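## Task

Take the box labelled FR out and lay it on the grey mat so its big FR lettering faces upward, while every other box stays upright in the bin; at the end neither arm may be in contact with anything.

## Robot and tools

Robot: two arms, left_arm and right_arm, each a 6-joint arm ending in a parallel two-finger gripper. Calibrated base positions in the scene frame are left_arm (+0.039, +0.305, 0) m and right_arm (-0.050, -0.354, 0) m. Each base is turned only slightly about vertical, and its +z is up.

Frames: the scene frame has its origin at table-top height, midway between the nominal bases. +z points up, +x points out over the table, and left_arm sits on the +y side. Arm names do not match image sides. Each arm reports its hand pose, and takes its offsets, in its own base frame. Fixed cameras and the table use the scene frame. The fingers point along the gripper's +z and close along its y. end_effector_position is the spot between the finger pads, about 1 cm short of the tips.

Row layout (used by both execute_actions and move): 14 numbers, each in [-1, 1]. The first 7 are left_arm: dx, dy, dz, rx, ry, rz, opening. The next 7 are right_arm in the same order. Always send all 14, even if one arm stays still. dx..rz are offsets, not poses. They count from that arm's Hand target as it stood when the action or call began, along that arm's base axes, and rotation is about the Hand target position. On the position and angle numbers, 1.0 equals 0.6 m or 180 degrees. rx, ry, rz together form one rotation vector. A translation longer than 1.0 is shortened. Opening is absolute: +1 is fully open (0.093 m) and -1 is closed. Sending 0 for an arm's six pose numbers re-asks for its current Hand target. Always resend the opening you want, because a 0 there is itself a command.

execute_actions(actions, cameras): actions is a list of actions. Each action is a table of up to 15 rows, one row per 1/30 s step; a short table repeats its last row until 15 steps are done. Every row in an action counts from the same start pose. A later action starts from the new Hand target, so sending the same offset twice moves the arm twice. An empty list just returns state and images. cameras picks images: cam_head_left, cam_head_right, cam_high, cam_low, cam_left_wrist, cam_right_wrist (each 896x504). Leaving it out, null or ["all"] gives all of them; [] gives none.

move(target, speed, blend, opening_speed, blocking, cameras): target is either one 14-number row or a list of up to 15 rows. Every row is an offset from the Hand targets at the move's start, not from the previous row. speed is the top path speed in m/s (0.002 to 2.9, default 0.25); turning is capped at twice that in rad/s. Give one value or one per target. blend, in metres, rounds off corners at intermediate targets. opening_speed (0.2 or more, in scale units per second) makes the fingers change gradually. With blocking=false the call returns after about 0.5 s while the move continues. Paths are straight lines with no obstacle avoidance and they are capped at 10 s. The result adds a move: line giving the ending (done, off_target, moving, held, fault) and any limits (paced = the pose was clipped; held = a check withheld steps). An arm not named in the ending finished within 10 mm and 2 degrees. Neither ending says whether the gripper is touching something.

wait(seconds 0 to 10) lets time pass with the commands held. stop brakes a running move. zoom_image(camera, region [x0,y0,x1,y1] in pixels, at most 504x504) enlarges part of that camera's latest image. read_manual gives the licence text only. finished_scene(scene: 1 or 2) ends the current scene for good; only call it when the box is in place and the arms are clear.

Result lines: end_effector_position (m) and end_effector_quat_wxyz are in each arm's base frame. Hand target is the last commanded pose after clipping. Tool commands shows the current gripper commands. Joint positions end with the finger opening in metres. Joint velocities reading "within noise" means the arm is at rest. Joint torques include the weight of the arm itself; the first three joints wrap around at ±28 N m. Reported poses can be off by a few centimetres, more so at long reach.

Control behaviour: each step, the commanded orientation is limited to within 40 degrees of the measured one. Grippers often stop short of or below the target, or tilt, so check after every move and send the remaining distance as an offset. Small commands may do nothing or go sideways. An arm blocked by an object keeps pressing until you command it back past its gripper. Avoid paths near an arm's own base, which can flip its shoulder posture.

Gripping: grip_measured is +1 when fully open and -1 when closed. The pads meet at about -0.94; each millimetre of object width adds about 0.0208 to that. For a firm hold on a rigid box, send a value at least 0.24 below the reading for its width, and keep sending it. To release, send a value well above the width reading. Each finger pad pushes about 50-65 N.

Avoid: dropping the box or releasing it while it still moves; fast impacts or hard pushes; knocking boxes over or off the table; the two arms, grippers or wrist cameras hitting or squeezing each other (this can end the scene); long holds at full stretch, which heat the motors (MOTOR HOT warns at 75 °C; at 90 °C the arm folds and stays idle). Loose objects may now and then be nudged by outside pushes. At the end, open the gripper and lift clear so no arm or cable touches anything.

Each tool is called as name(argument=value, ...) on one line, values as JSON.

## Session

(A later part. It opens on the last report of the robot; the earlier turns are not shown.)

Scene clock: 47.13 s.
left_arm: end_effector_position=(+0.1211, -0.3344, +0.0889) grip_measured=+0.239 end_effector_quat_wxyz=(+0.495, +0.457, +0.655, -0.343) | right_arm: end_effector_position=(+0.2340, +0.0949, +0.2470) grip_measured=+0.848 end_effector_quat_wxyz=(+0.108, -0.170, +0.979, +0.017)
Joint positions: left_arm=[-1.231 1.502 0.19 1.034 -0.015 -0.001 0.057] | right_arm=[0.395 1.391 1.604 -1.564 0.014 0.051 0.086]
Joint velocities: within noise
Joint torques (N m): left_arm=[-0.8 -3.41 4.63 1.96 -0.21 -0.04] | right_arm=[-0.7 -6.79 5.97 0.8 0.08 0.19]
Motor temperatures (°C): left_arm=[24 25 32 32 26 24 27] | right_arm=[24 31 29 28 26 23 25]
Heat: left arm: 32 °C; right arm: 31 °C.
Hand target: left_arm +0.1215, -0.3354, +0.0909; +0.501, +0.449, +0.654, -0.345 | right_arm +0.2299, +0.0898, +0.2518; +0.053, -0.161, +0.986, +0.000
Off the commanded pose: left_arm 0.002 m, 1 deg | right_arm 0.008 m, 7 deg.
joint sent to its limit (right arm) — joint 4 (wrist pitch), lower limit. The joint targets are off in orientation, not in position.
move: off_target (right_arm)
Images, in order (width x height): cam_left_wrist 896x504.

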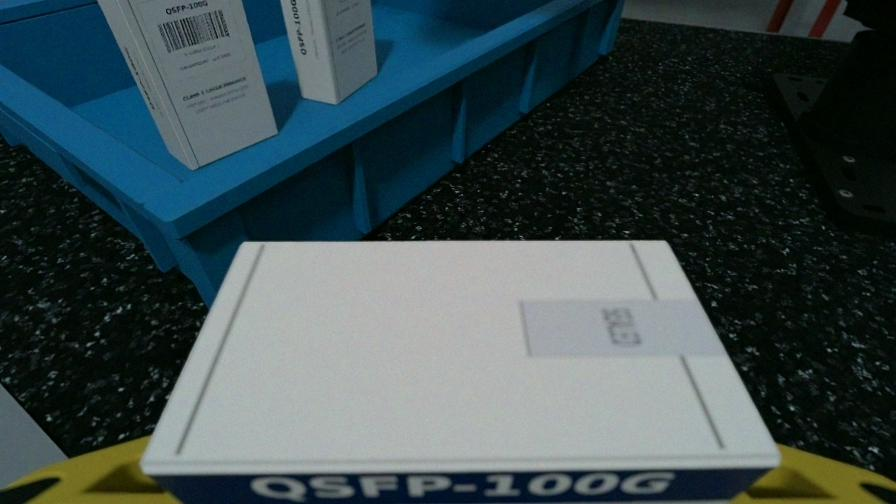

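move(target=[0.003,0.005,0.15,0,0,0,0.08,0,0,0,0,0,0,0.85], speed=0.1, cameras=["cam_left_wrist","cam_low"])

Scene clock: 50.03 s.
left_arm: end_effector_position=(+0.1181, -0.3262, +0.1508) grip_measured=+0.227 end_effector_quat_wxyz=(+0.471, +0.469, +0.672, -0.326) | right_arm: end_effector_position=(+0.2340, +0.0949, +0.2470) grip_measured=+0.848 end_effector_quat_wxyz=(+0.108, -0.170, +0.979, +0.017)
Joint positions: left_arm=[-1.231 1.067 0.373 0.344 -0.015 -0.001 0.056] | right_arm=[0.395 1.391 1.604 -1.564 0.014 0.051 0.086]
Joint velocities: within noise
Joint torques (N m): left_arm=[0.31 -4.9 9.94 1.94 -0.09 0] | right_arm=[-0.49 -6.63 5.82 0.81 0.08 0.17]
Motor temperatures (°C): left_arm=[24 25 32 32 26 24 27] | right_arm=[24 31 29 28 26 23 25]
Heat: left arm: 32 °C; right arm: 31 °C.
Hand target: left_arm +0.1233, -0.3324, +0.1808; +0.501, +0.449, +0.654, -0.345 | right_arm +0.2299, +0.0898, +0.2518; +0.053, -0.161, +0.986, +0.000
Off the commanded pose: left_arm 0.031 m, 5 deg | right_arm 0.008 m, 7 deg.
joint sent to its limit (right arm) — joint 4 (wrist pitch), lower limit. The joint targets are off in orientation, not in position.
move: off_target (left_arm, right_arm)
Images, in order (width x height): cam_low 896x504, cam_left_wrist 896x504.

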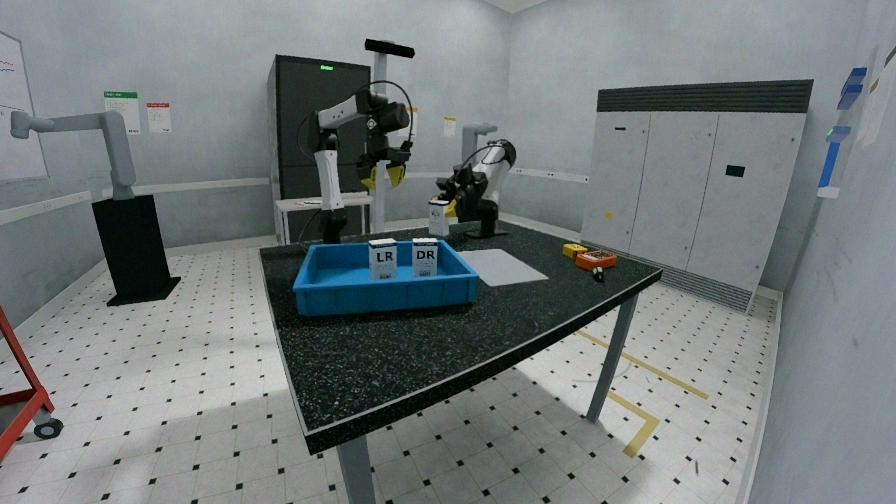

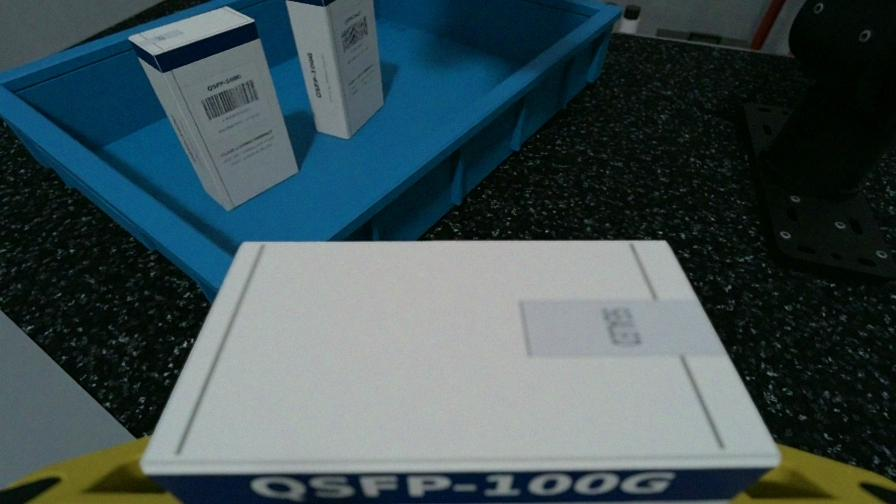

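move(target=[0.161,0.0957,-0.01,0.221,0.117,0.0735,0.08,0,0,0,0,0,0,0.85], speed=0.2, cameras=["cam_left_wrist","cam_low","cam_high"])

Scene clock: 53.07 s.
left_arm: end_effector_position=(+0.2102, -0.2686, +0.1625) grip_measured=+0.227 end_effector_quat_wxyz=(+0.208, +0.445, +0.863, -0.118) | right_arm: end_effector_position=(+0.2340, +0.0949, +0.2470) grip_measured=+0.848 end_effector_quat_wxyz=(+0.108, -0.170, +0.979, +0.017)
Joint positions: left_arm=[-0.882 1.406 1.178 -0.862 0.051 0.059 0.056] | right_arm=[0.395 1.391 1.604 -1.564 0.014 0.051 0.086]
Joint velocities: within noise
Joint torques (N m): left_arm=[0.35 -4.79 10.21 1.13 -0.1 0.22] | right_arm=[-0.64 -6.68 5.85 0.82 0.09 0.15]
Motor temperatures (°C): left_arm=[24 25 32 32 26 24 27] | right_arm=[25 31 29 28 26 23 25]
Heat: left arm: 32 °C; right arm: 31 °C.
Hand target: left_arm +0.2200, -0.2751, +0.1748; +0.230, +0.446, +0.857, -0.119 | right_arm +0.2299, +0.0898, +0.2518; +0.053, -0.161, +0.986, +0.000
Off the commanded pose: left_arm 0.017 m, 3 deg | right_arm 0.008 m, 7 deg.
joint sent to its limit (right arm) — joint 4 (wrist pitch), lower limit. The joint targets are off in orientation, not in position.
move: off_target (left_arm, right_arm)
Images, in order (width x height): cam_high 896x504, cam_low 896x504, cam_left_wrist 896x504.

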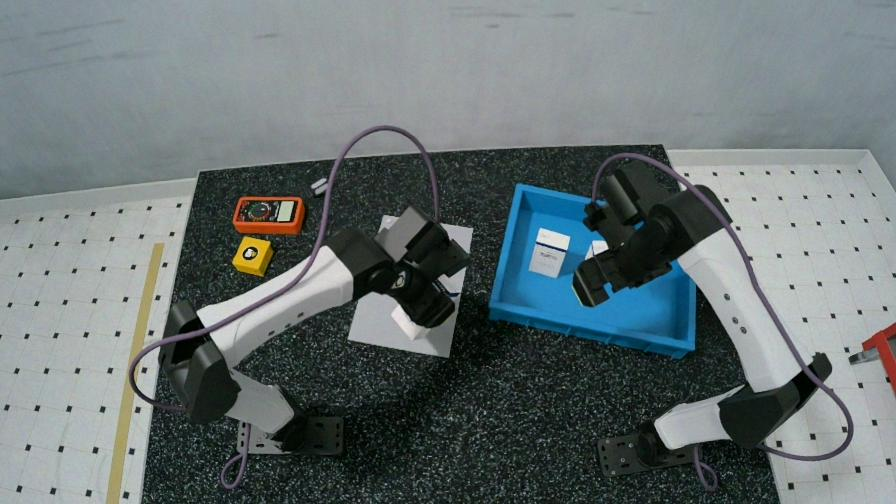

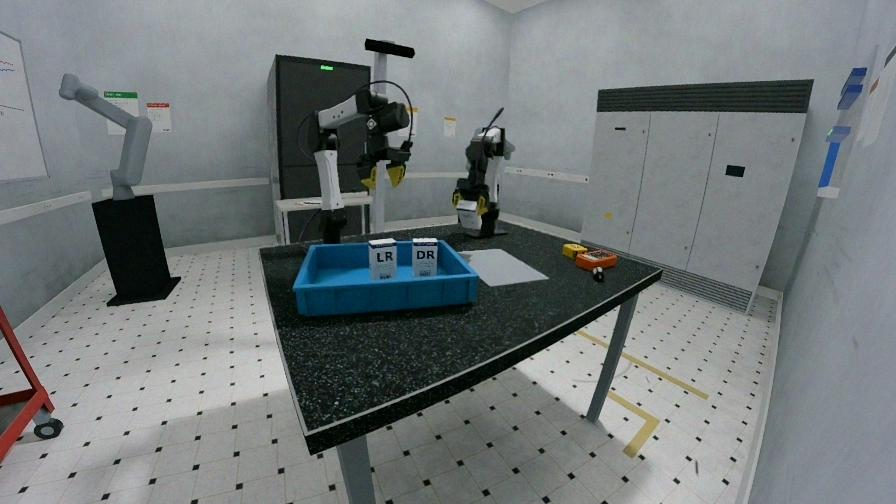

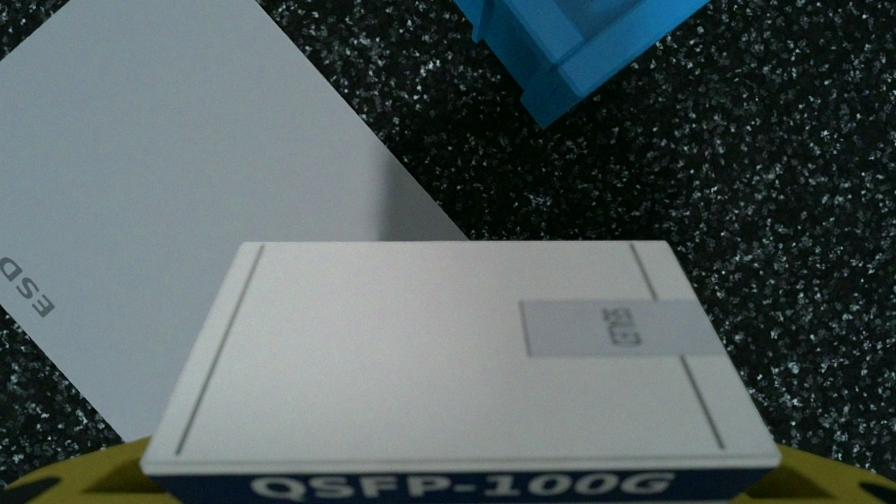

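move(target=[0.123,0.054,-0.13,0.192,0.170,0.0683,0.08,0,0,0,0,0,0,0.85], speed=0.18, cameras=["cam_left_wrist","cam_low","cam_high"])

Scene clock: 56.40 s.
left_arm: end_effector_position=(+0.2881, -0.2432, +0.0942) grip_measured=+0.227 end_effector_quat_wxyz=(-0.095, +0.364, +0.926, +0.030) | right_arm: end_effector_position=(+0.2340, +0.0949, +0.2470) grip_measured=+0.848 end_effector_quat_wxyz=(+0.108, -0.170, +0.979, +0.017)
Joint positions: left_arm=[-0.7 2.187 1.959 -1.541 0.003 0.05 0.056] | right_arm=[0.395 1.391 1.604 -1.564 0.014 0.051 0.086]
Joint velocities: within noise
Joint torques (N m): left_arm=[0.34 -9.62 8.28 -0.19 -0.17 -0.08] | right_arm=[-0.61 -6.64 5.9 0.81 0.11 0.19]
Motor temperatures (°C): left_arm=[24 26 33 31 26 24 27] | right_arm=[25 31 29 28 26 23 25]
Heat: left arm: 33 °C; right arm: 31 °C.
Hand target: left_arm +0.2937, -0.2426, +0.0969; -0.130, +0.355, +0.924, +0.050 | right_arm +0.2299, +0.0898, +0.2518; +0.053, -0.161, +0.986, +0.000
Off the commanded pose: left_arm 0.006 m, 5 deg | right_arm 0.008 m, 7 deg.
joint sent to its limit (left arm) — joint 4 (wrist pitch), lower limit. The joint targets are off in orientation, not in position.
joint sent to its limit (right arm) — joint 4 (wrist pitch), lower limit. The joint targets are off in orientation, not in position.
move: off_target (left_arm, right_arm)
Images, in order (width x height): cam_high 896x504, cam_low 896x504, cam_left_wrist 896x504.

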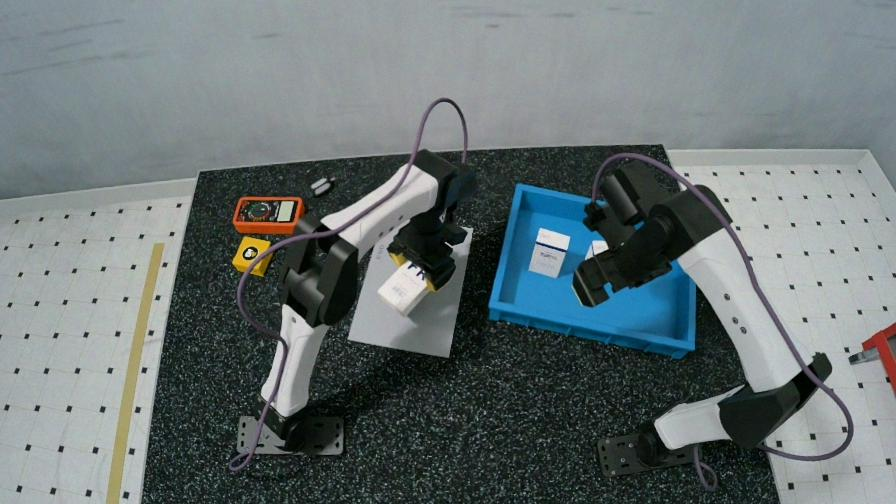

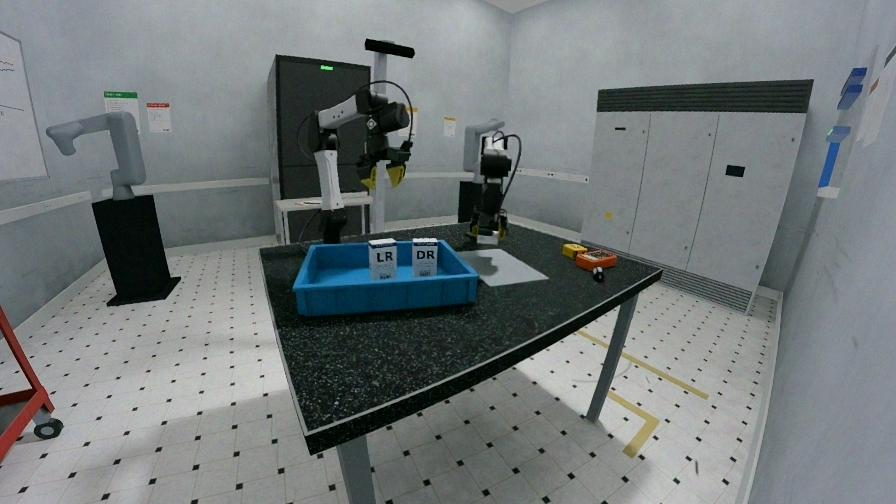

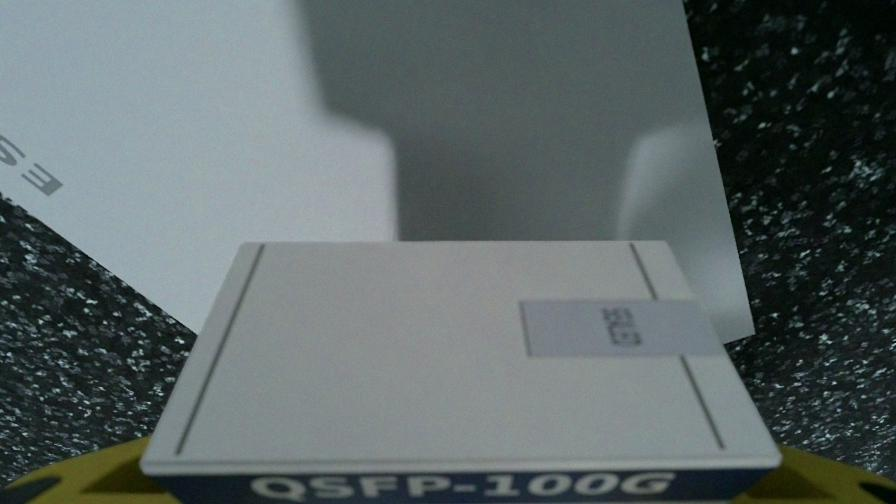

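move(target=[0,0,-0.06,0,0,0,0.08,0,0,0,0,0,0,0.85], speed=0.1, cameras=["cam_left_wrist","cam_high"])

Scene clock: 57.50 s.
left_arm: end_effector_position=(+0.2866, -0.2420, +0.0583) grip_measured=+0.227 end_effector_quat_wxyz=(-0.140, +0.361, +0.921, +0.046) | right_arm: end_effector_position=(+0.2340, +0.0949, +0.2470) grip_measured=+0.848 end_effector_quat_wxyz=(+0.108, -0.170, +0.979, +0.017)
Joint positions: left_arm=[-0.7 2.293 1.967 -1.541 0.003 0.049 0.056] | right_arm=[0.395 1.391 1.604 -1.564 0.014 0.051 0.086]
Joint velocities: within noise
Joint torques (N m): left_arm=[0.27 -10.47 7.98 -0.29 -0.16 -0.08] | right_arm=[-0.58 -6.64 5.91 0.8 0.07 0.19]
Motor temperatures (°C): left_arm=[24 26 33 31 26 24 27] | right_arm=[25 31 29 28 26 23 25]
Heat: left arm: 33 °C; right arm: 31 °C.
Hand target: left_arm +0.2937, -0.2426, +0.0608; -0.130, +0.355, +0.924, +0.050 | right_arm +0.2299, +0.0898, +0.2518; +0.053, -0.161, +0.986, +0.000
Off the commanded pose: left_arm 0.008 m, 1 deg | right_arm 0.008 m, 7 deg.
joint sent to its limit (right arm) — joint 4 (wrist pitch), lower limit. The joint targets are off in orientation, not in position.
move: off_target (right_arm)
Images, in order (width x height): cam_high 896x504, cam_left_wrist 896x504.

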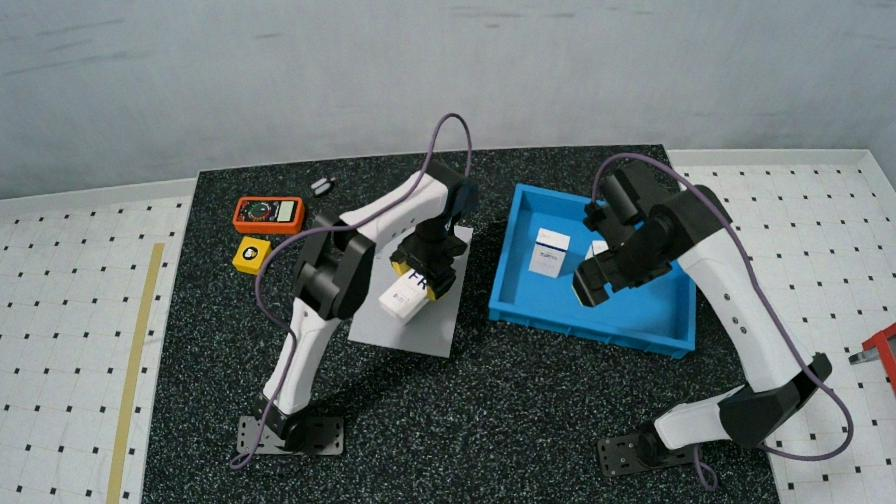

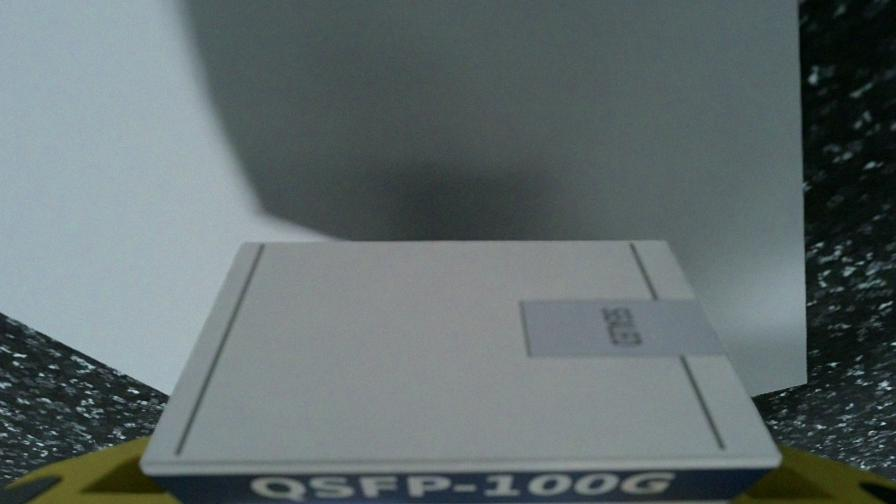

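move(target=[0,0,-0.03,0.0045,-0.004,0,0.08,0,0,0,0,0,0,0.85], speed=0.05, cameras=[])

move(target=[0,0,-0.012,0,0,0,0.08,0,0,0,0,0,0,0.85], speed=0.03, cameras=["cam_left_wrist","cam_low"])

zoom_image(camera="cam_low", region=[440, 190, 560, 290])

Scene clock: 58.73 s.
left_arm: end_effector_position=(+0.2931, -0.2440, +0.0489) grip_measured=+0.227 end_effector_quat_wxyz=(-0.123, +0.358, +0.924, +0.049) | right_arm: end_effector_position=(+0.2340, +0.0949, +0.2470) grip_measured=+0.848 end_effector_quat_wxyz=(+0.108, -0.170, +0.979, +0.017)
Joint positions: left_arm=[-0.7 2.293 1.938 -1.482 -0.012 0.037 0.056] | right_arm=[0.395 1.391 1.604 -1.564 0.014 0.051 0.086]
Joint velocities: within noise
Joint torques (N m): left_arm=[-0.34 -9.89 5.55 -0.19 -0.18 -0.07] | right_arm=[-0.64 -6.63 5.91 0.81 0.09 0.15]
Motor temperatures (°C): left_arm=[24 27 32 31 26 24 27] | right_arm=[25 31 29 28 26 23 25]
Heat: left arm: 32 °C; right arm: 31 °C.
Hand target: left_arm +0.2937, -0.2426, +0.0428; -0.127, +0.354, +0.925, +0.059 | right_arm +0.2299, +0.0898, +0.2518; +0.053, -0.161, +0.986, +0.000
Off the commanded pose: left_arm 0.006 m, 1 deg | right_arm 0.008 m, 7 deg.
joint sent to its limit (right arm) — joint 4 (wrist pitch), lower limit. The joint targets are off in orientation, not in position.
move: off_target (right_arm)
No camera images: "cameras" was empty.

Scene clock: 59.60 s.
left_arm: end_effector_position=(+0.2929, -0.2439, +0.0404) grip_measured=+0.227 end_effector_quat_wxyz=(-0.125, +0.357, +0.924, +0.049) | right_arm: end_effector_position=(+0.2340, +0.0949, +0.2470) grip_measured=+0.848 end_effector_quat_wxyz=(+0.108, -0.170, +0.979, +0.017)
Joint positions: left_arm=[-0.7 2.301 1.917 -1.457 -0.012 0.037 0.056] | right_arm=[0.395 1.391 1.604 -1.564 0.014 0.051 0.086]
Joint velocities: within noise
Joint torques (N m): left_arm=[-0.34 -10.13 5.53 -0.19 -0.18 -0.08] | right_arm=[-0.7 -6.67 5.86 0.81 0.1 0.19]
Motor temperatures (°C): left_arm=[24 27 32 31 26 24 27] | right_arm=[25 31 29 28 26 23 25]
Heat: left arm: 32 °C; right arm: 31 °C.
Hand target: left_arm +0.2937, -0.2426, +0.0356; -0.127, +0.354, +0.925, +0.059 | right_arm +0.2299, +0.0898, +0.2518; +0.053, -0.161, +0.986, +0.000
Off the commanded pose: left_arm 0.005 m, 1 deg | right_arm 0.008 m, 7 deg.
joint sent to its limit (right arm) — joint 4 (wrist pitch), lower limit. The joint targets are off in orientation, not in position.
move: off_target (right_arm)
Images, in order (width x height): cam_low 896x504, cam_left_wrist 896x504.

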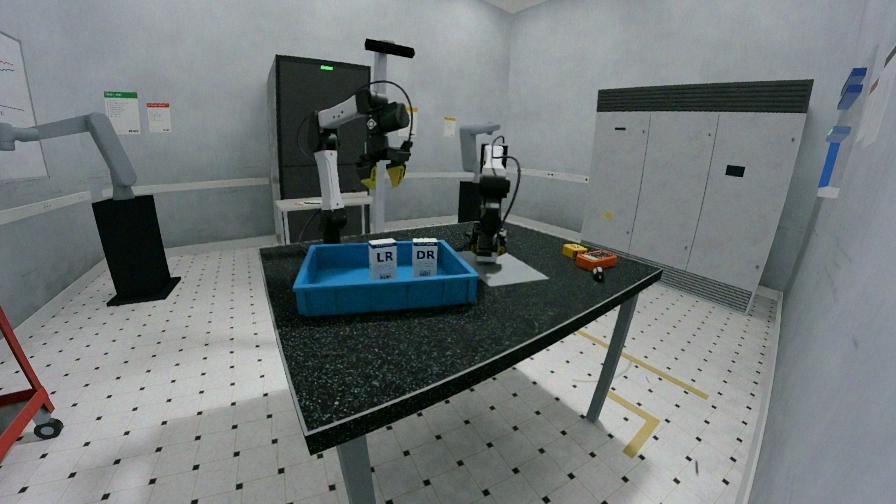

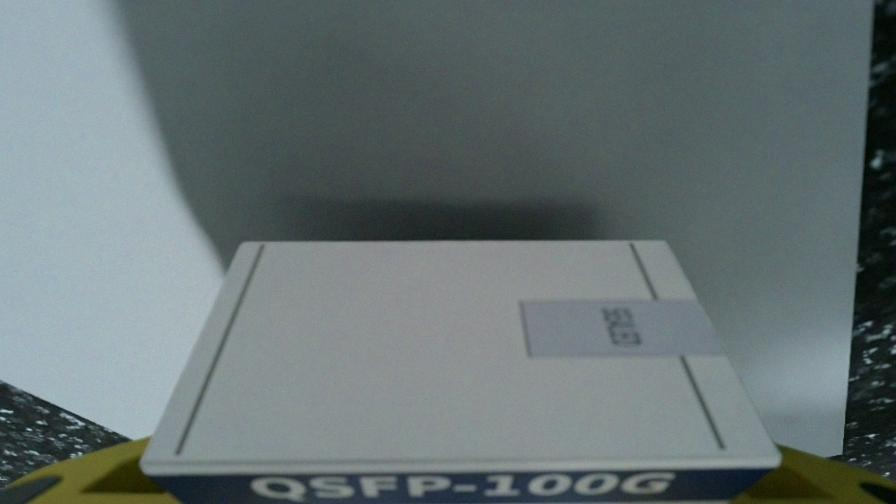

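Scaled by 4.200 from the camera's 896x504 image, which has a finer 1280x720 frame.

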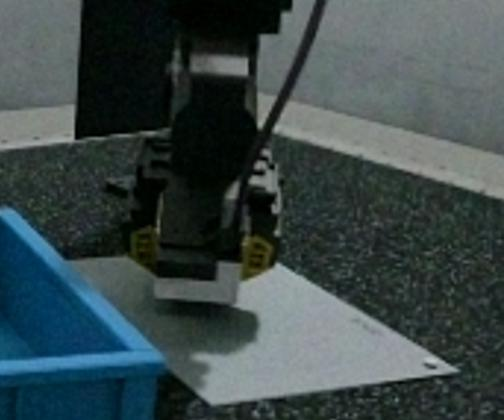

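move(target=[0,0,-0.01,0.0023,0.0025,0,0.08,0,0,0,0,0,0,0.85], speed=0.02, cameras=[])

move(target=[0,0,-0.007,0,0,0,0.08,0,0,0,0,0,0,0.85], speed=0.02, cameras=["cam_left_wrist","cam_low"])

zoom_image(camera="cam_low", region=[440, 190, 560, 290])

Scene clock: 61.97 s.
left_arm: end_effector_position=(+0.2930, -0.2438, +0.0343) grip_measured=+0.227 end_effector_quat_wxyz=(-0.130, +0.357, +0.923, +0.051) | right_arm: end_effector_position=(+0.2340, +0.0949, +0.2470) grip_measured=+0.848 end_effector_quat_wxyz=(+0.108, -0.170, +0.979, +0.017)
Joint positions: left_arm=[-0.7 2.317 1.917 -1.451 -0.013 0.037 0.056] | right_arm=[0.395 1.391 1.604 -1.564 0.014 0.051 0.086]
Joint velocities: within noise
Joint torques (N m): left_arm=[-0.38 -10.24 5.48 -0.2 -0.16 -0.08] | right_arm=[-0.61 -6.54 5.96 0.78 0.08 0.17]
Motor temperatures (°C): left_arm=[24 28 32 30 26 24 27] | right_arm=[25 31 29 28 26 23 25]
Heat: left arm: 32 °C; right arm: 31 °C.
Hand target: left_arm +0.2937, -0.2426, +0.0296; -0.132, +0.354, +0.924, +0.061 | right_arm +0.2299, +0.0898, +0.2518; +0.053, -0.161, +0.986, +0.000
Off the commanded pose: left_arm 0.005 m, 1 deg | right_arm 0.008 m, 7 deg.
joint sent to its limit (right arm) — joint 4 (wrist pitch), lower limit. The joint targets are off in orientation, not in position.
move: off_target (right_arm)
No camera images: "cameras" was empty.

Scene clock: 62.77 s.
left_arm: end_effector_position=(+0.2935, -0.2443, +0.0316) grip_measured=+0.227 end_effector_quat_wxyz=(-0.128, +0.357, +0.924, +0.051) | right_arm: end_effector_position=(+0.2340, +0.0949, +0.2470) grip_measured=+0.848 end_effector_quat_wxyz=(+0.108, -0.170, +0.979, +0.017)
Joint positions: left_arm=[-0.7 2.317 1.908 -1.437 -0.013 0.036 0.056] | right_arm=[0.395 1.391 1.604 -1.564 0.014 0.051 0.086]
Joint velocities: within noise
Joint torques (N m): left_arm=[-0.27 -9.95 5.34 -0.21 -0.17 -0.08] | right_arm=[-0.62 -6.63 5.76 0.82 0.09 0.18]
Motor temperatures (°C): left_arm=[24 28 32 30 26 24 28] | right_arm=[25 31 29 28 26 23 25]
Heat: left arm: 32 °C; right arm: 31 °C.
Hand target: left_arm +0.2937, -0.2427, +0.0254; -0.132, +0.353, +0.924, +0.061 | right_arm +0.2299, +0.0898, +0.2518; +0.053, -0.161, +0.986, +0.000
Off the commanded pose: left_arm 0.006 m, 1 deg | right_arm 0.008 m, 7 deg.
joint sent to its limit (right arm) — joint 4 (wrist pitch), lower limit. The joint targets are off in orientation, not in position.
move: off_target (right_arm)
Images, in order (width x height): cam_low 896x504, cam_left_wrist 896x504.

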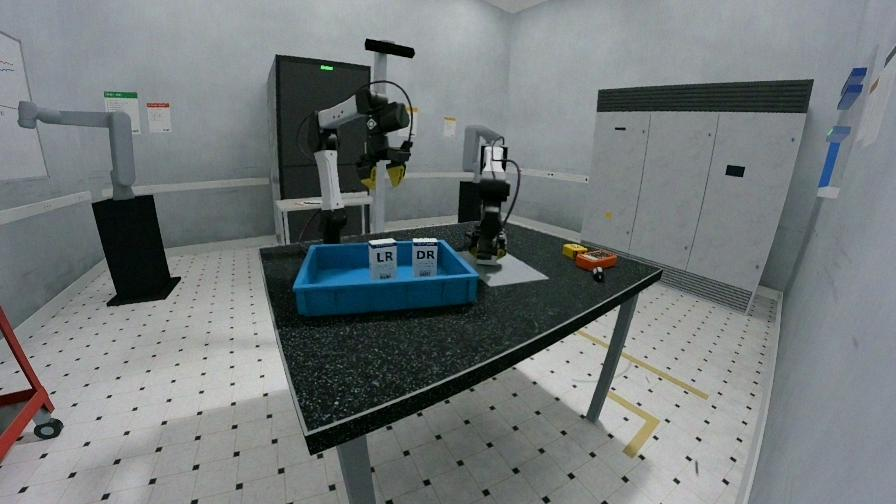

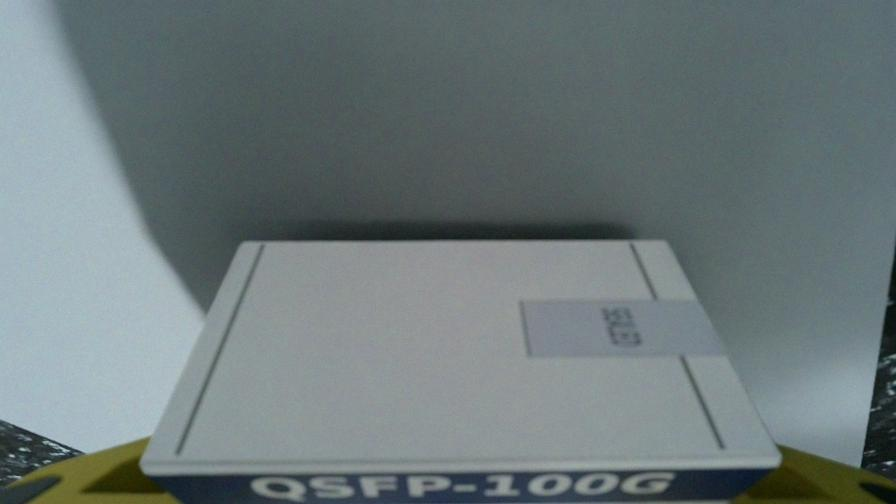

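Scaled by 4.200 from the camera's 896x504 image, which has a finer 1280x720 frame.

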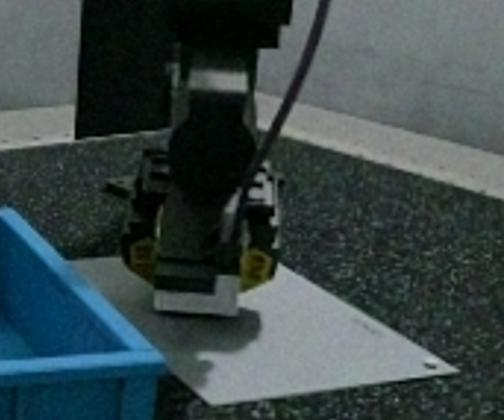

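move(target=[0,0,-0.008,0,0,0,0.08,0,0,0,0,0,0,0.85], speed=0.02, cameras=[])

move(target=[0,0,-0.007,0,0,0,0.08,0,0,0,0,0,0,0.85], speed=0.02, cameras=["cam_left_wrist","cam_low"])

zoom_image(camera="cam_low", region=[440, 190, 560, 290])

Scene clock: 63.67 s.
left_arm: end_effector_position=(+0.2933, -0.2440, +0.0268) grip_measured=+0.227 end_effector_quat_wxyz=(-0.129, +0.357, +0.924, +0.051) | right_arm: end_effector_position=(+0.2340, +0.0949, +0.2470) grip_measured=+0.848 end_effector_quat_wxyz=(+0.108, -0.170, +0.979, +0.017)
Joint positions: left_arm=[-0.7 2.322 1.896 -1.423 -0.013 0.036 0.056] | right_arm=[0.395 1.391 1.604 -1.564 0.014 0.051 0.086]
Joint velocities: within noise
Joint torques (N m): left_arm=[-0.42 -10 5.31 -0.18 -0.17 -0.09] | right_arm=[-0.75 -6.67 5.91 0.8 0.05 0.15]
Motor temperatures (°C): left_arm=[24 28 32 30 26 24 28] | right_arm=[25 31 29 28 26 23 25]
Heat: left arm: 32 °C; right arm: 31 °C.
Hand target: left_arm +0.2937, -0.2426, +0.0206; -0.132, +0.354, +0.924, +0.061 | right_arm +0.2299, +0.0898, +0.2518; +0.053, -0.161, +0.986, +0.000
Off the commanded pose: left_arm 0.006 m, 1 deg | right_arm 0.008 m, 7 deg.
joint sent to its limit (right arm) — joint 4 (wrist pitch), lower limit. The joint targets are off in orientation, not in position.
move: off_target (right_arm)
No camera images: "cameras" was empty.

Scene clock: 64.37 s.
left_arm: end_effector_position=(+0.2934, -0.2441, +0.0261) grip_measured=+0.227 end_effector_quat_wxyz=(-0.129, +0.357, +0.924, +0.051) | right_arm: end_effector_position=(+0.2340, +0.0949, +0.2470) grip_measured=+0.848 end_effector_quat_wxyz=(+0.108, -0.170, +0.979, +0.017)
Joint positions: left_arm=[-0.7 2.322 1.894 -1.42 -0.013 0.036 0.056] | right_arm=[0.395 1.391 1.604 -1.564 0.014 0.051 0.086]
Joint velocities: within noise
Joint torques (N m): left_arm=[-0.34 -9.78 4.67 -0.08 -0.16 -0.06] | right_arm=[-0.57 -6.72 5.93 0.81 0.05 0.2]
Motor temperatures (°C): left_arm=[24 29 32 30 26 24 28] | right_arm=[25 31 29 28 26 23 25]
Heat: left arm: 32 °C; right arm: 31 °C.
Hand target: left_arm +0.2938, -0.2426, +0.0164; -0.132, +0.354, +0.924, +0.061 | right_arm +0.2299, +0.0898, +0.2518; +0.053, -0.161, +0.985, +0.000
Off the commanded pose: left_arm 0.010 m, 1 deg | right_arm 0.008 m, 7 deg.
joint sent to its limit (right arm) — joint 4 (wrist pitch), lower limit. The joint targets are off in orientation, not in position.
move: off_target (right_arm)
Images, in order (width x height): cam_low 896x504, cam_left_wrist 896x504.

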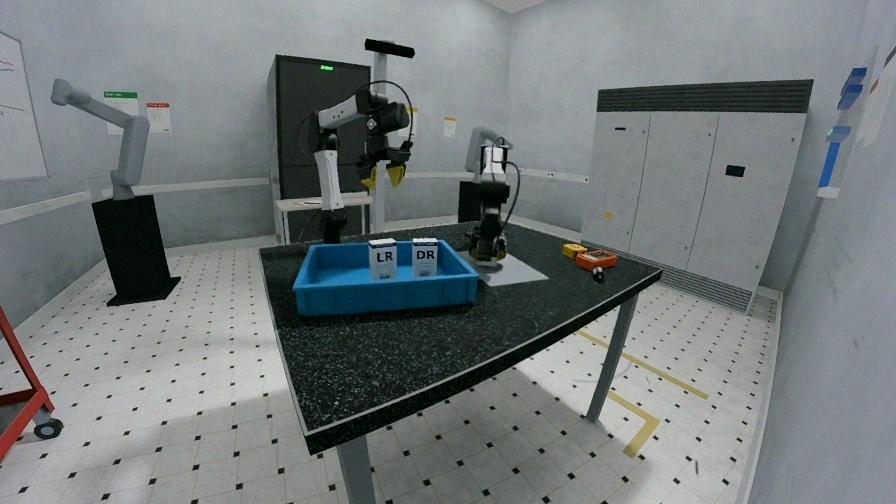

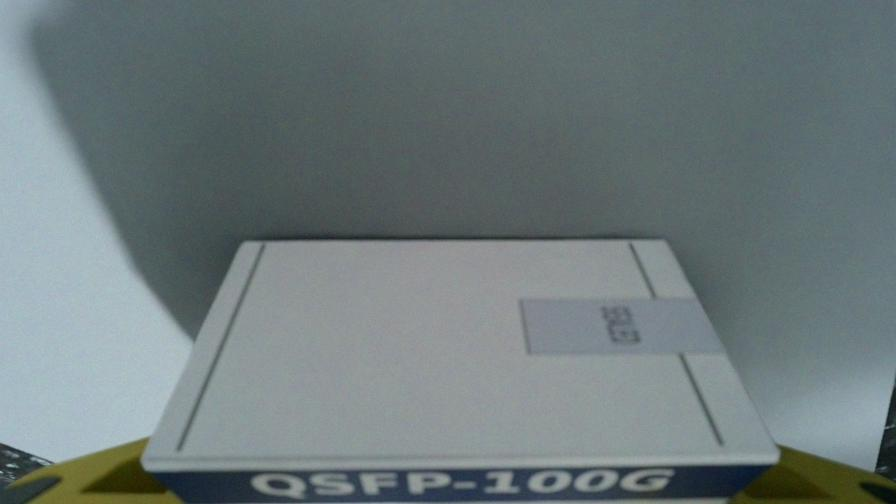

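Scaled by 4.200 from the camera's 896x504 image, which has a finer 1280x720 frame.

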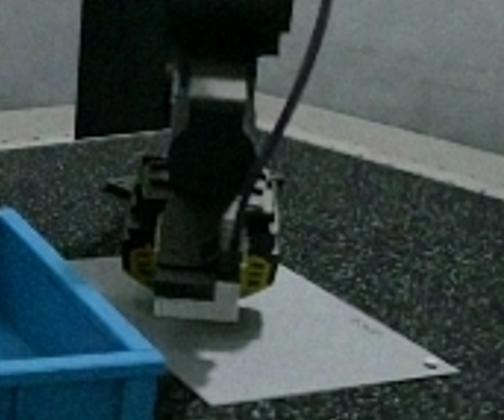

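move(target=[0,0,-0.007,0,0,0,0.08,0,0,0,0,0,0,0.85], speed=0.02, cameras=[])

Scene clock: 65.13 s.
left_arm: end_effector_position=(+0.2933, -0.2440, +0.0254) grip_measured=+0.227 end_effector_quat_wxyz=(-0.128, +0.357, +0.924, +0.051) | right_arm: end_effector_position=(+0.2340, +0.0949, +0.2470) grip_measured=+0.848 end_effector_quat_wxyz=(+0.108, -0.170, +0.979, +0.017)
Joint positions: left_arm=[-0.7 2.322 1.891 -1.417 -0.013 0.036 0.056] | right_arm=[0.395 1.391 1.604 -1.564 0.014 0.051 0.086]
Joint velocities: within noise
Joint torques (N m): left_arm=[-0.24 -9.47 3.86 0.01 -0.17 -0.09] | right_arm=[-0.5 -6.61 5.91 0.81 0.07 0.2]
Motor temperatures (°C): left_arm=[24 29 32 30 26 24 28] | right_arm=[25 31 29 28 26 23 25]
Heat: left arm: 32 °C; right arm: 31 °C.
Hand target: left_arm +0.2937, -0.2426, +0.0122; -0.132, +0.354, +0.924, +0.061 | right_arm +0.2299, +0.0898, +0.2518; +0.053, -0.161, +0.985, +0.000
Off the commanded pose: left_arm 0.013 m, 1 deg | right_arm 0.008 m, 7 deg.
joint sent to its limit (right arm) — joint 4 (wrist pitch), lower limit. The joint targets are off in orientation, not in position.
move: off_target (left_arm, right_arm)
No camera images: "cameras" was empty.

move(target=[0,0,0.0165,0,0,0,0.08,0,0,0,0,0,0,0.85], speed=0.03, cameras=[])

move(target=[0,0,0,0,0,0,0.85,0,0,0,0,0,0,0.85], opening_speed=0.35, cameras=["cam_left_wrist","cam_low"])

zoom_image(camera="cam_low", region=[440, 190, 560, 290])

Scene clock: 66.00 s.
left_arm: end_effector_position=(+0.2931, -0.2439, +0.0255) grip_measured=+0.227 end_effector_quat_wxyz=(-0.129, +0.357, +0.924, +0.051) | right_arm: end_effector_position=(+0.2340, +0.0949, +0.2470) grip_measured=+0.848 end_effector_quat_wxyz=(+0.108, -0.170, +0.979, +0.017)
Joint positions: left_arm=[-0.7 2.322 1.891 -1.418 -0.013 0.036 0.056] | right_arm=[0.395 1.391 1.604 -1.564 0.014 0.051 0.086]
Joint velocities: within noise
Joint torques (N m): left_arm=[-0.32 -10.06 6.12 -0.28 -0.16 -0.06] | right_arm=[-0.69 -6.61 5.81 0.78 0.04 0.21]
Motor temperatures (°C): left_arm=[24 29 32 30 26 24 28] | right_arm=[25 31 29 28 26 23 25]
Heat: left arm: 32 °C; right arm: 31 °C.
Hand target: left_arm +0.2938, -0.2427, +0.0221; -0.132, +0.354, +0.924, +0.061 | right_arm +0.2299, +0.0898, +0.2518; +0.053, -0.161, +0.985, +0.000
Off the commanded pose: left_arm 0.004 m, 1 deg | right_arm 0.008 m, 7 deg.
joint sent to its limit (right arm) — joint 4 (wrist pitch), lower limit. The joint targets are off in orientation, not in position.
move: off_target (right_arm)
No camera images: "cameras" was empty.

Scene clock: 68.40 s.
left_arm: end_effector_position=(+0.2932, -0.2438, +0.0255) grip_measured=+0.847 end_effector_quat_wxyz=(-0.129, +0.357, +0.924, +0.051) | right_arm: end_effector_position=(+0.2340, +0.0949, +0.2470) grip_measured=+0.848 end_effector_quat_wxyz=(+0.108, -0.170, +0.979, +0.017)
Joint positions: left_arm=[-0.7 2.322 1.891 -1.418 -0.013 0.036 0.086] | right_arm=[0.395 1.391 1.604 -1.564 0.014 0.051 0.086]
Joint velocities: within noise
Joint torques (N m): left_arm=[-0.36 -10.15 6.15 -0.26 -0.17 -0.08] | right_arm=[-0.58 -6.74 5.89 0.8 0.06 0.16]
Motor temperatures (°C): left_arm=[24 30 32 29 26 24 28] | right_arm=[25 31 29 28 26 23 25]
Heat: left arm: 32 °C; right arm: 31 °C.
Hand target: left_arm +0.2938, -0.2427, +0.0221; -0.132, +0.354, +0.924, +0.061 | right_arm +0.2299, +0.0898, +0.2518; +0.053, -0.161, +0.985, +0.000
Off the commanded pose: left_arm 0.004 m, 1 deg | right_arm 0.008 m, 7 deg.
joint sent to its limit (right arm) — joint 4 (wrist pitch), lower limit. The joint targets are off in orientation, not in position.
move: off_target (right_arm)
Images, in order (width x height): cam_low 896x504, cam_left_wrist 896x504.

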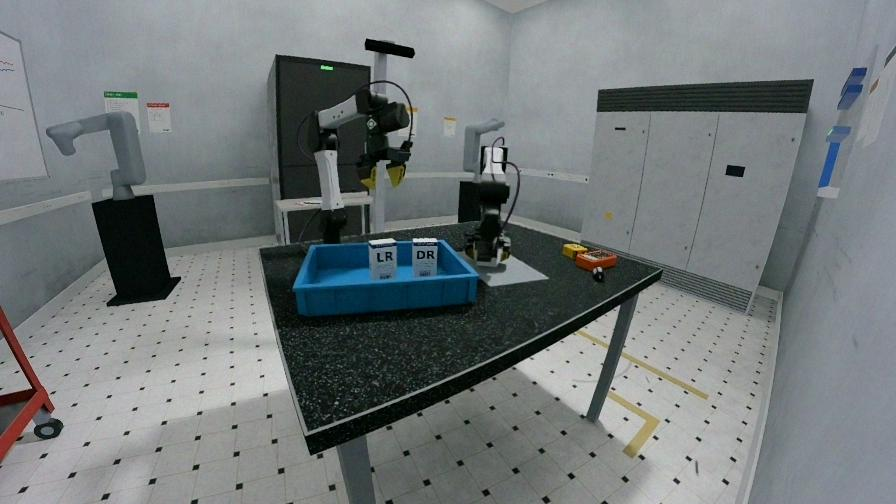

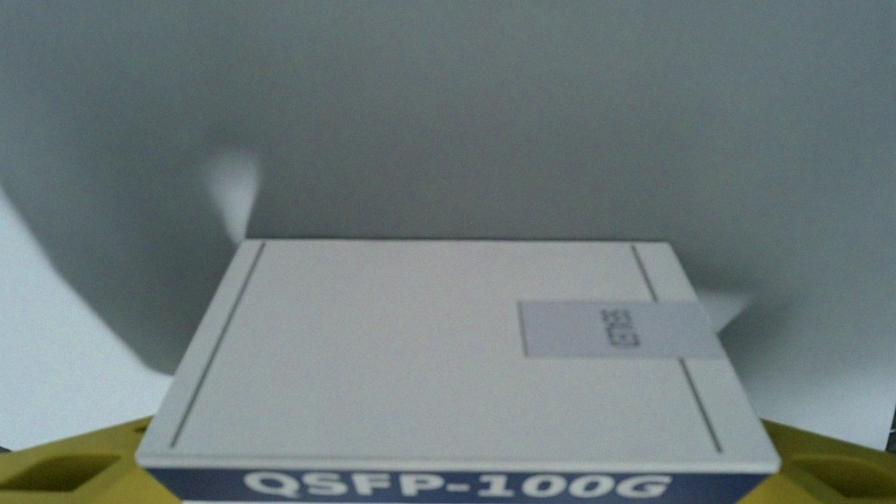

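Scaled by 4.200 from the camera's 896x504 image, which has a finer 1280x720 frame.

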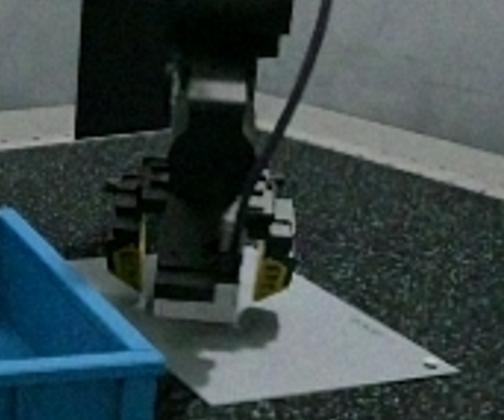

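move(target=[[0,0,0.09,0,0,0,1,0,0,0,0,0,0,0.85],[-0.05,0.04,0.23,-0.0753,-0.0816,0,1,0,0,0,0,0,0,0.85]], speed=0.1, cameras=["cam_low","cam_left_wrist","cam_head_left","cam_high"])

zoom_image(camera="cam_low", region=[340, 190, 560, 290])

Scene clock: 71.43 s.
left_arm: end_effector_position=(+0.2627, -0.2182, +0.1475) grip_measured=+1.000 end_effector_quat_wxyz=(+0.005, +0.360, +0.933, +0.005) | right_arm: end_effector_position=(+0.2340, +0.0949, +0.2470) grip_measured=+0.848 end_effector_quat_wxyz=(+0.108, -0.170, +0.979, +0.017)
Joint positions: left_arm=[-0.7 1.835 1.68 -1.411 -0.013 0.036 0.093] | right_arm=[0.395 1.391 1.604 -1.564 0.014 0.051 0.086]
Joint velocities: within noise
Joint torques (N m): left_arm=[0.05 -11.56 5.76 0.37 0.01 0] | right_arm=[-0.66 -6.67 5.89 0.78 0.1 0.16]
Motor temperatures (°C): left_arm=[24 32 32 29 26 24 27] | right_arm=[25 31 29 28 26 23 25]
Heat: left arm: 32 °C; right arm: 31 °C.
Hand target: left_arm +0.2638, -0.2187, +0.1601; +0.029, +0.356, +0.934, -0.004 | right_arm +0.2299, +0.0898, +0.2518; +0.053, -0.161, +0.985, +0.000
Off the commanded pose: left_arm 0.013 m, 3 deg | right_arm 0.008 m, 7 deg.
joint sent to its limit (right arm) — joint 4 (wrist pitch), lower limit. The joint targets are off in orientation, not in position.
move: off_target (left_arm, right_arm)
Images, in order (width x height): cam_head_left 896x504, cam_high 896x504, cam_low 896x504, cam_left_wrist 896x504.

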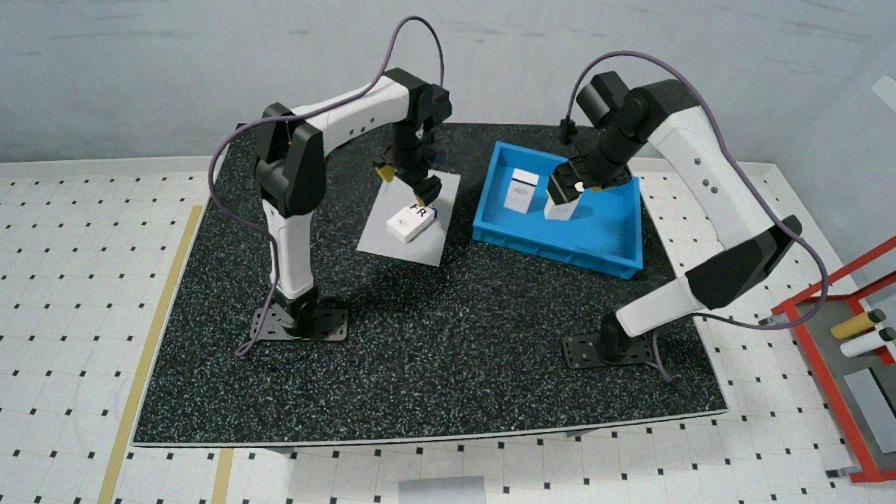

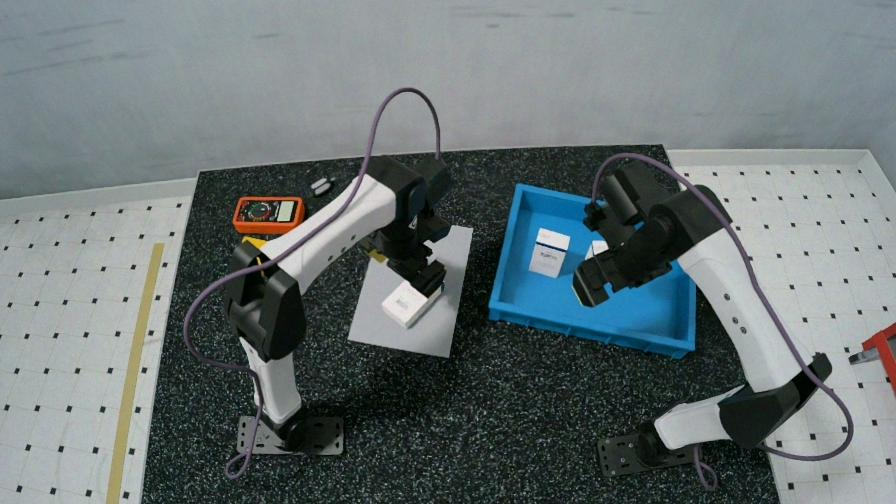

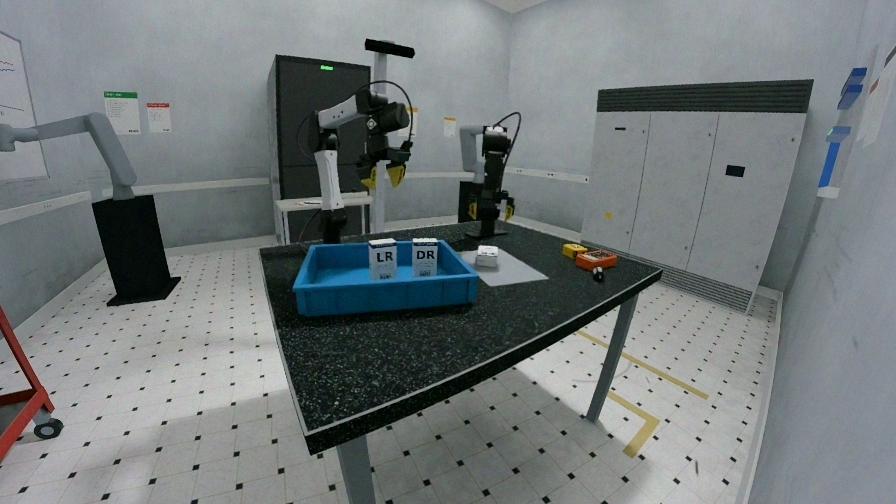

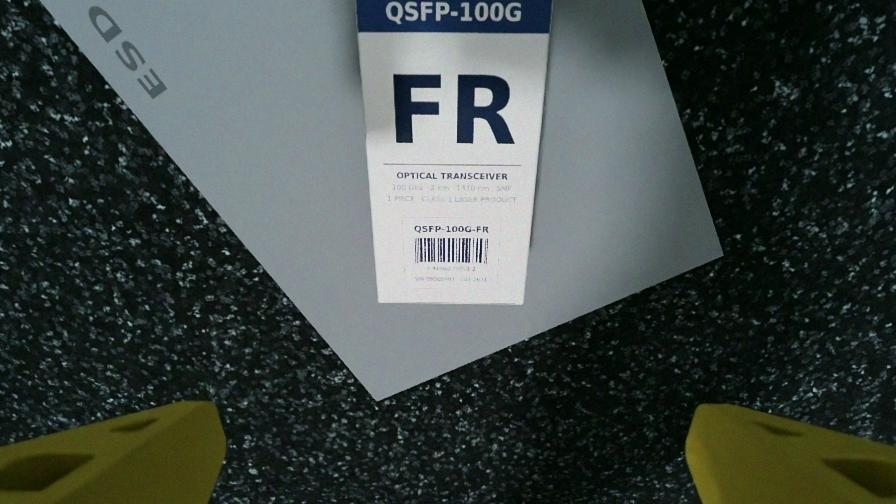

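Scaled by 2.291 from the camera's 896x504 image, which has a finer 1280x720 frame.

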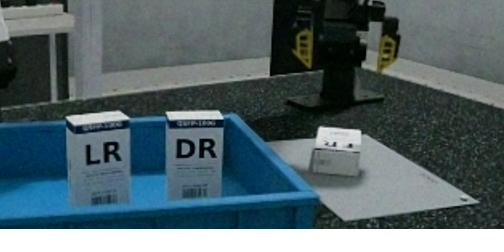

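finished_scene(scene=2)

The scene is finished: the task was done.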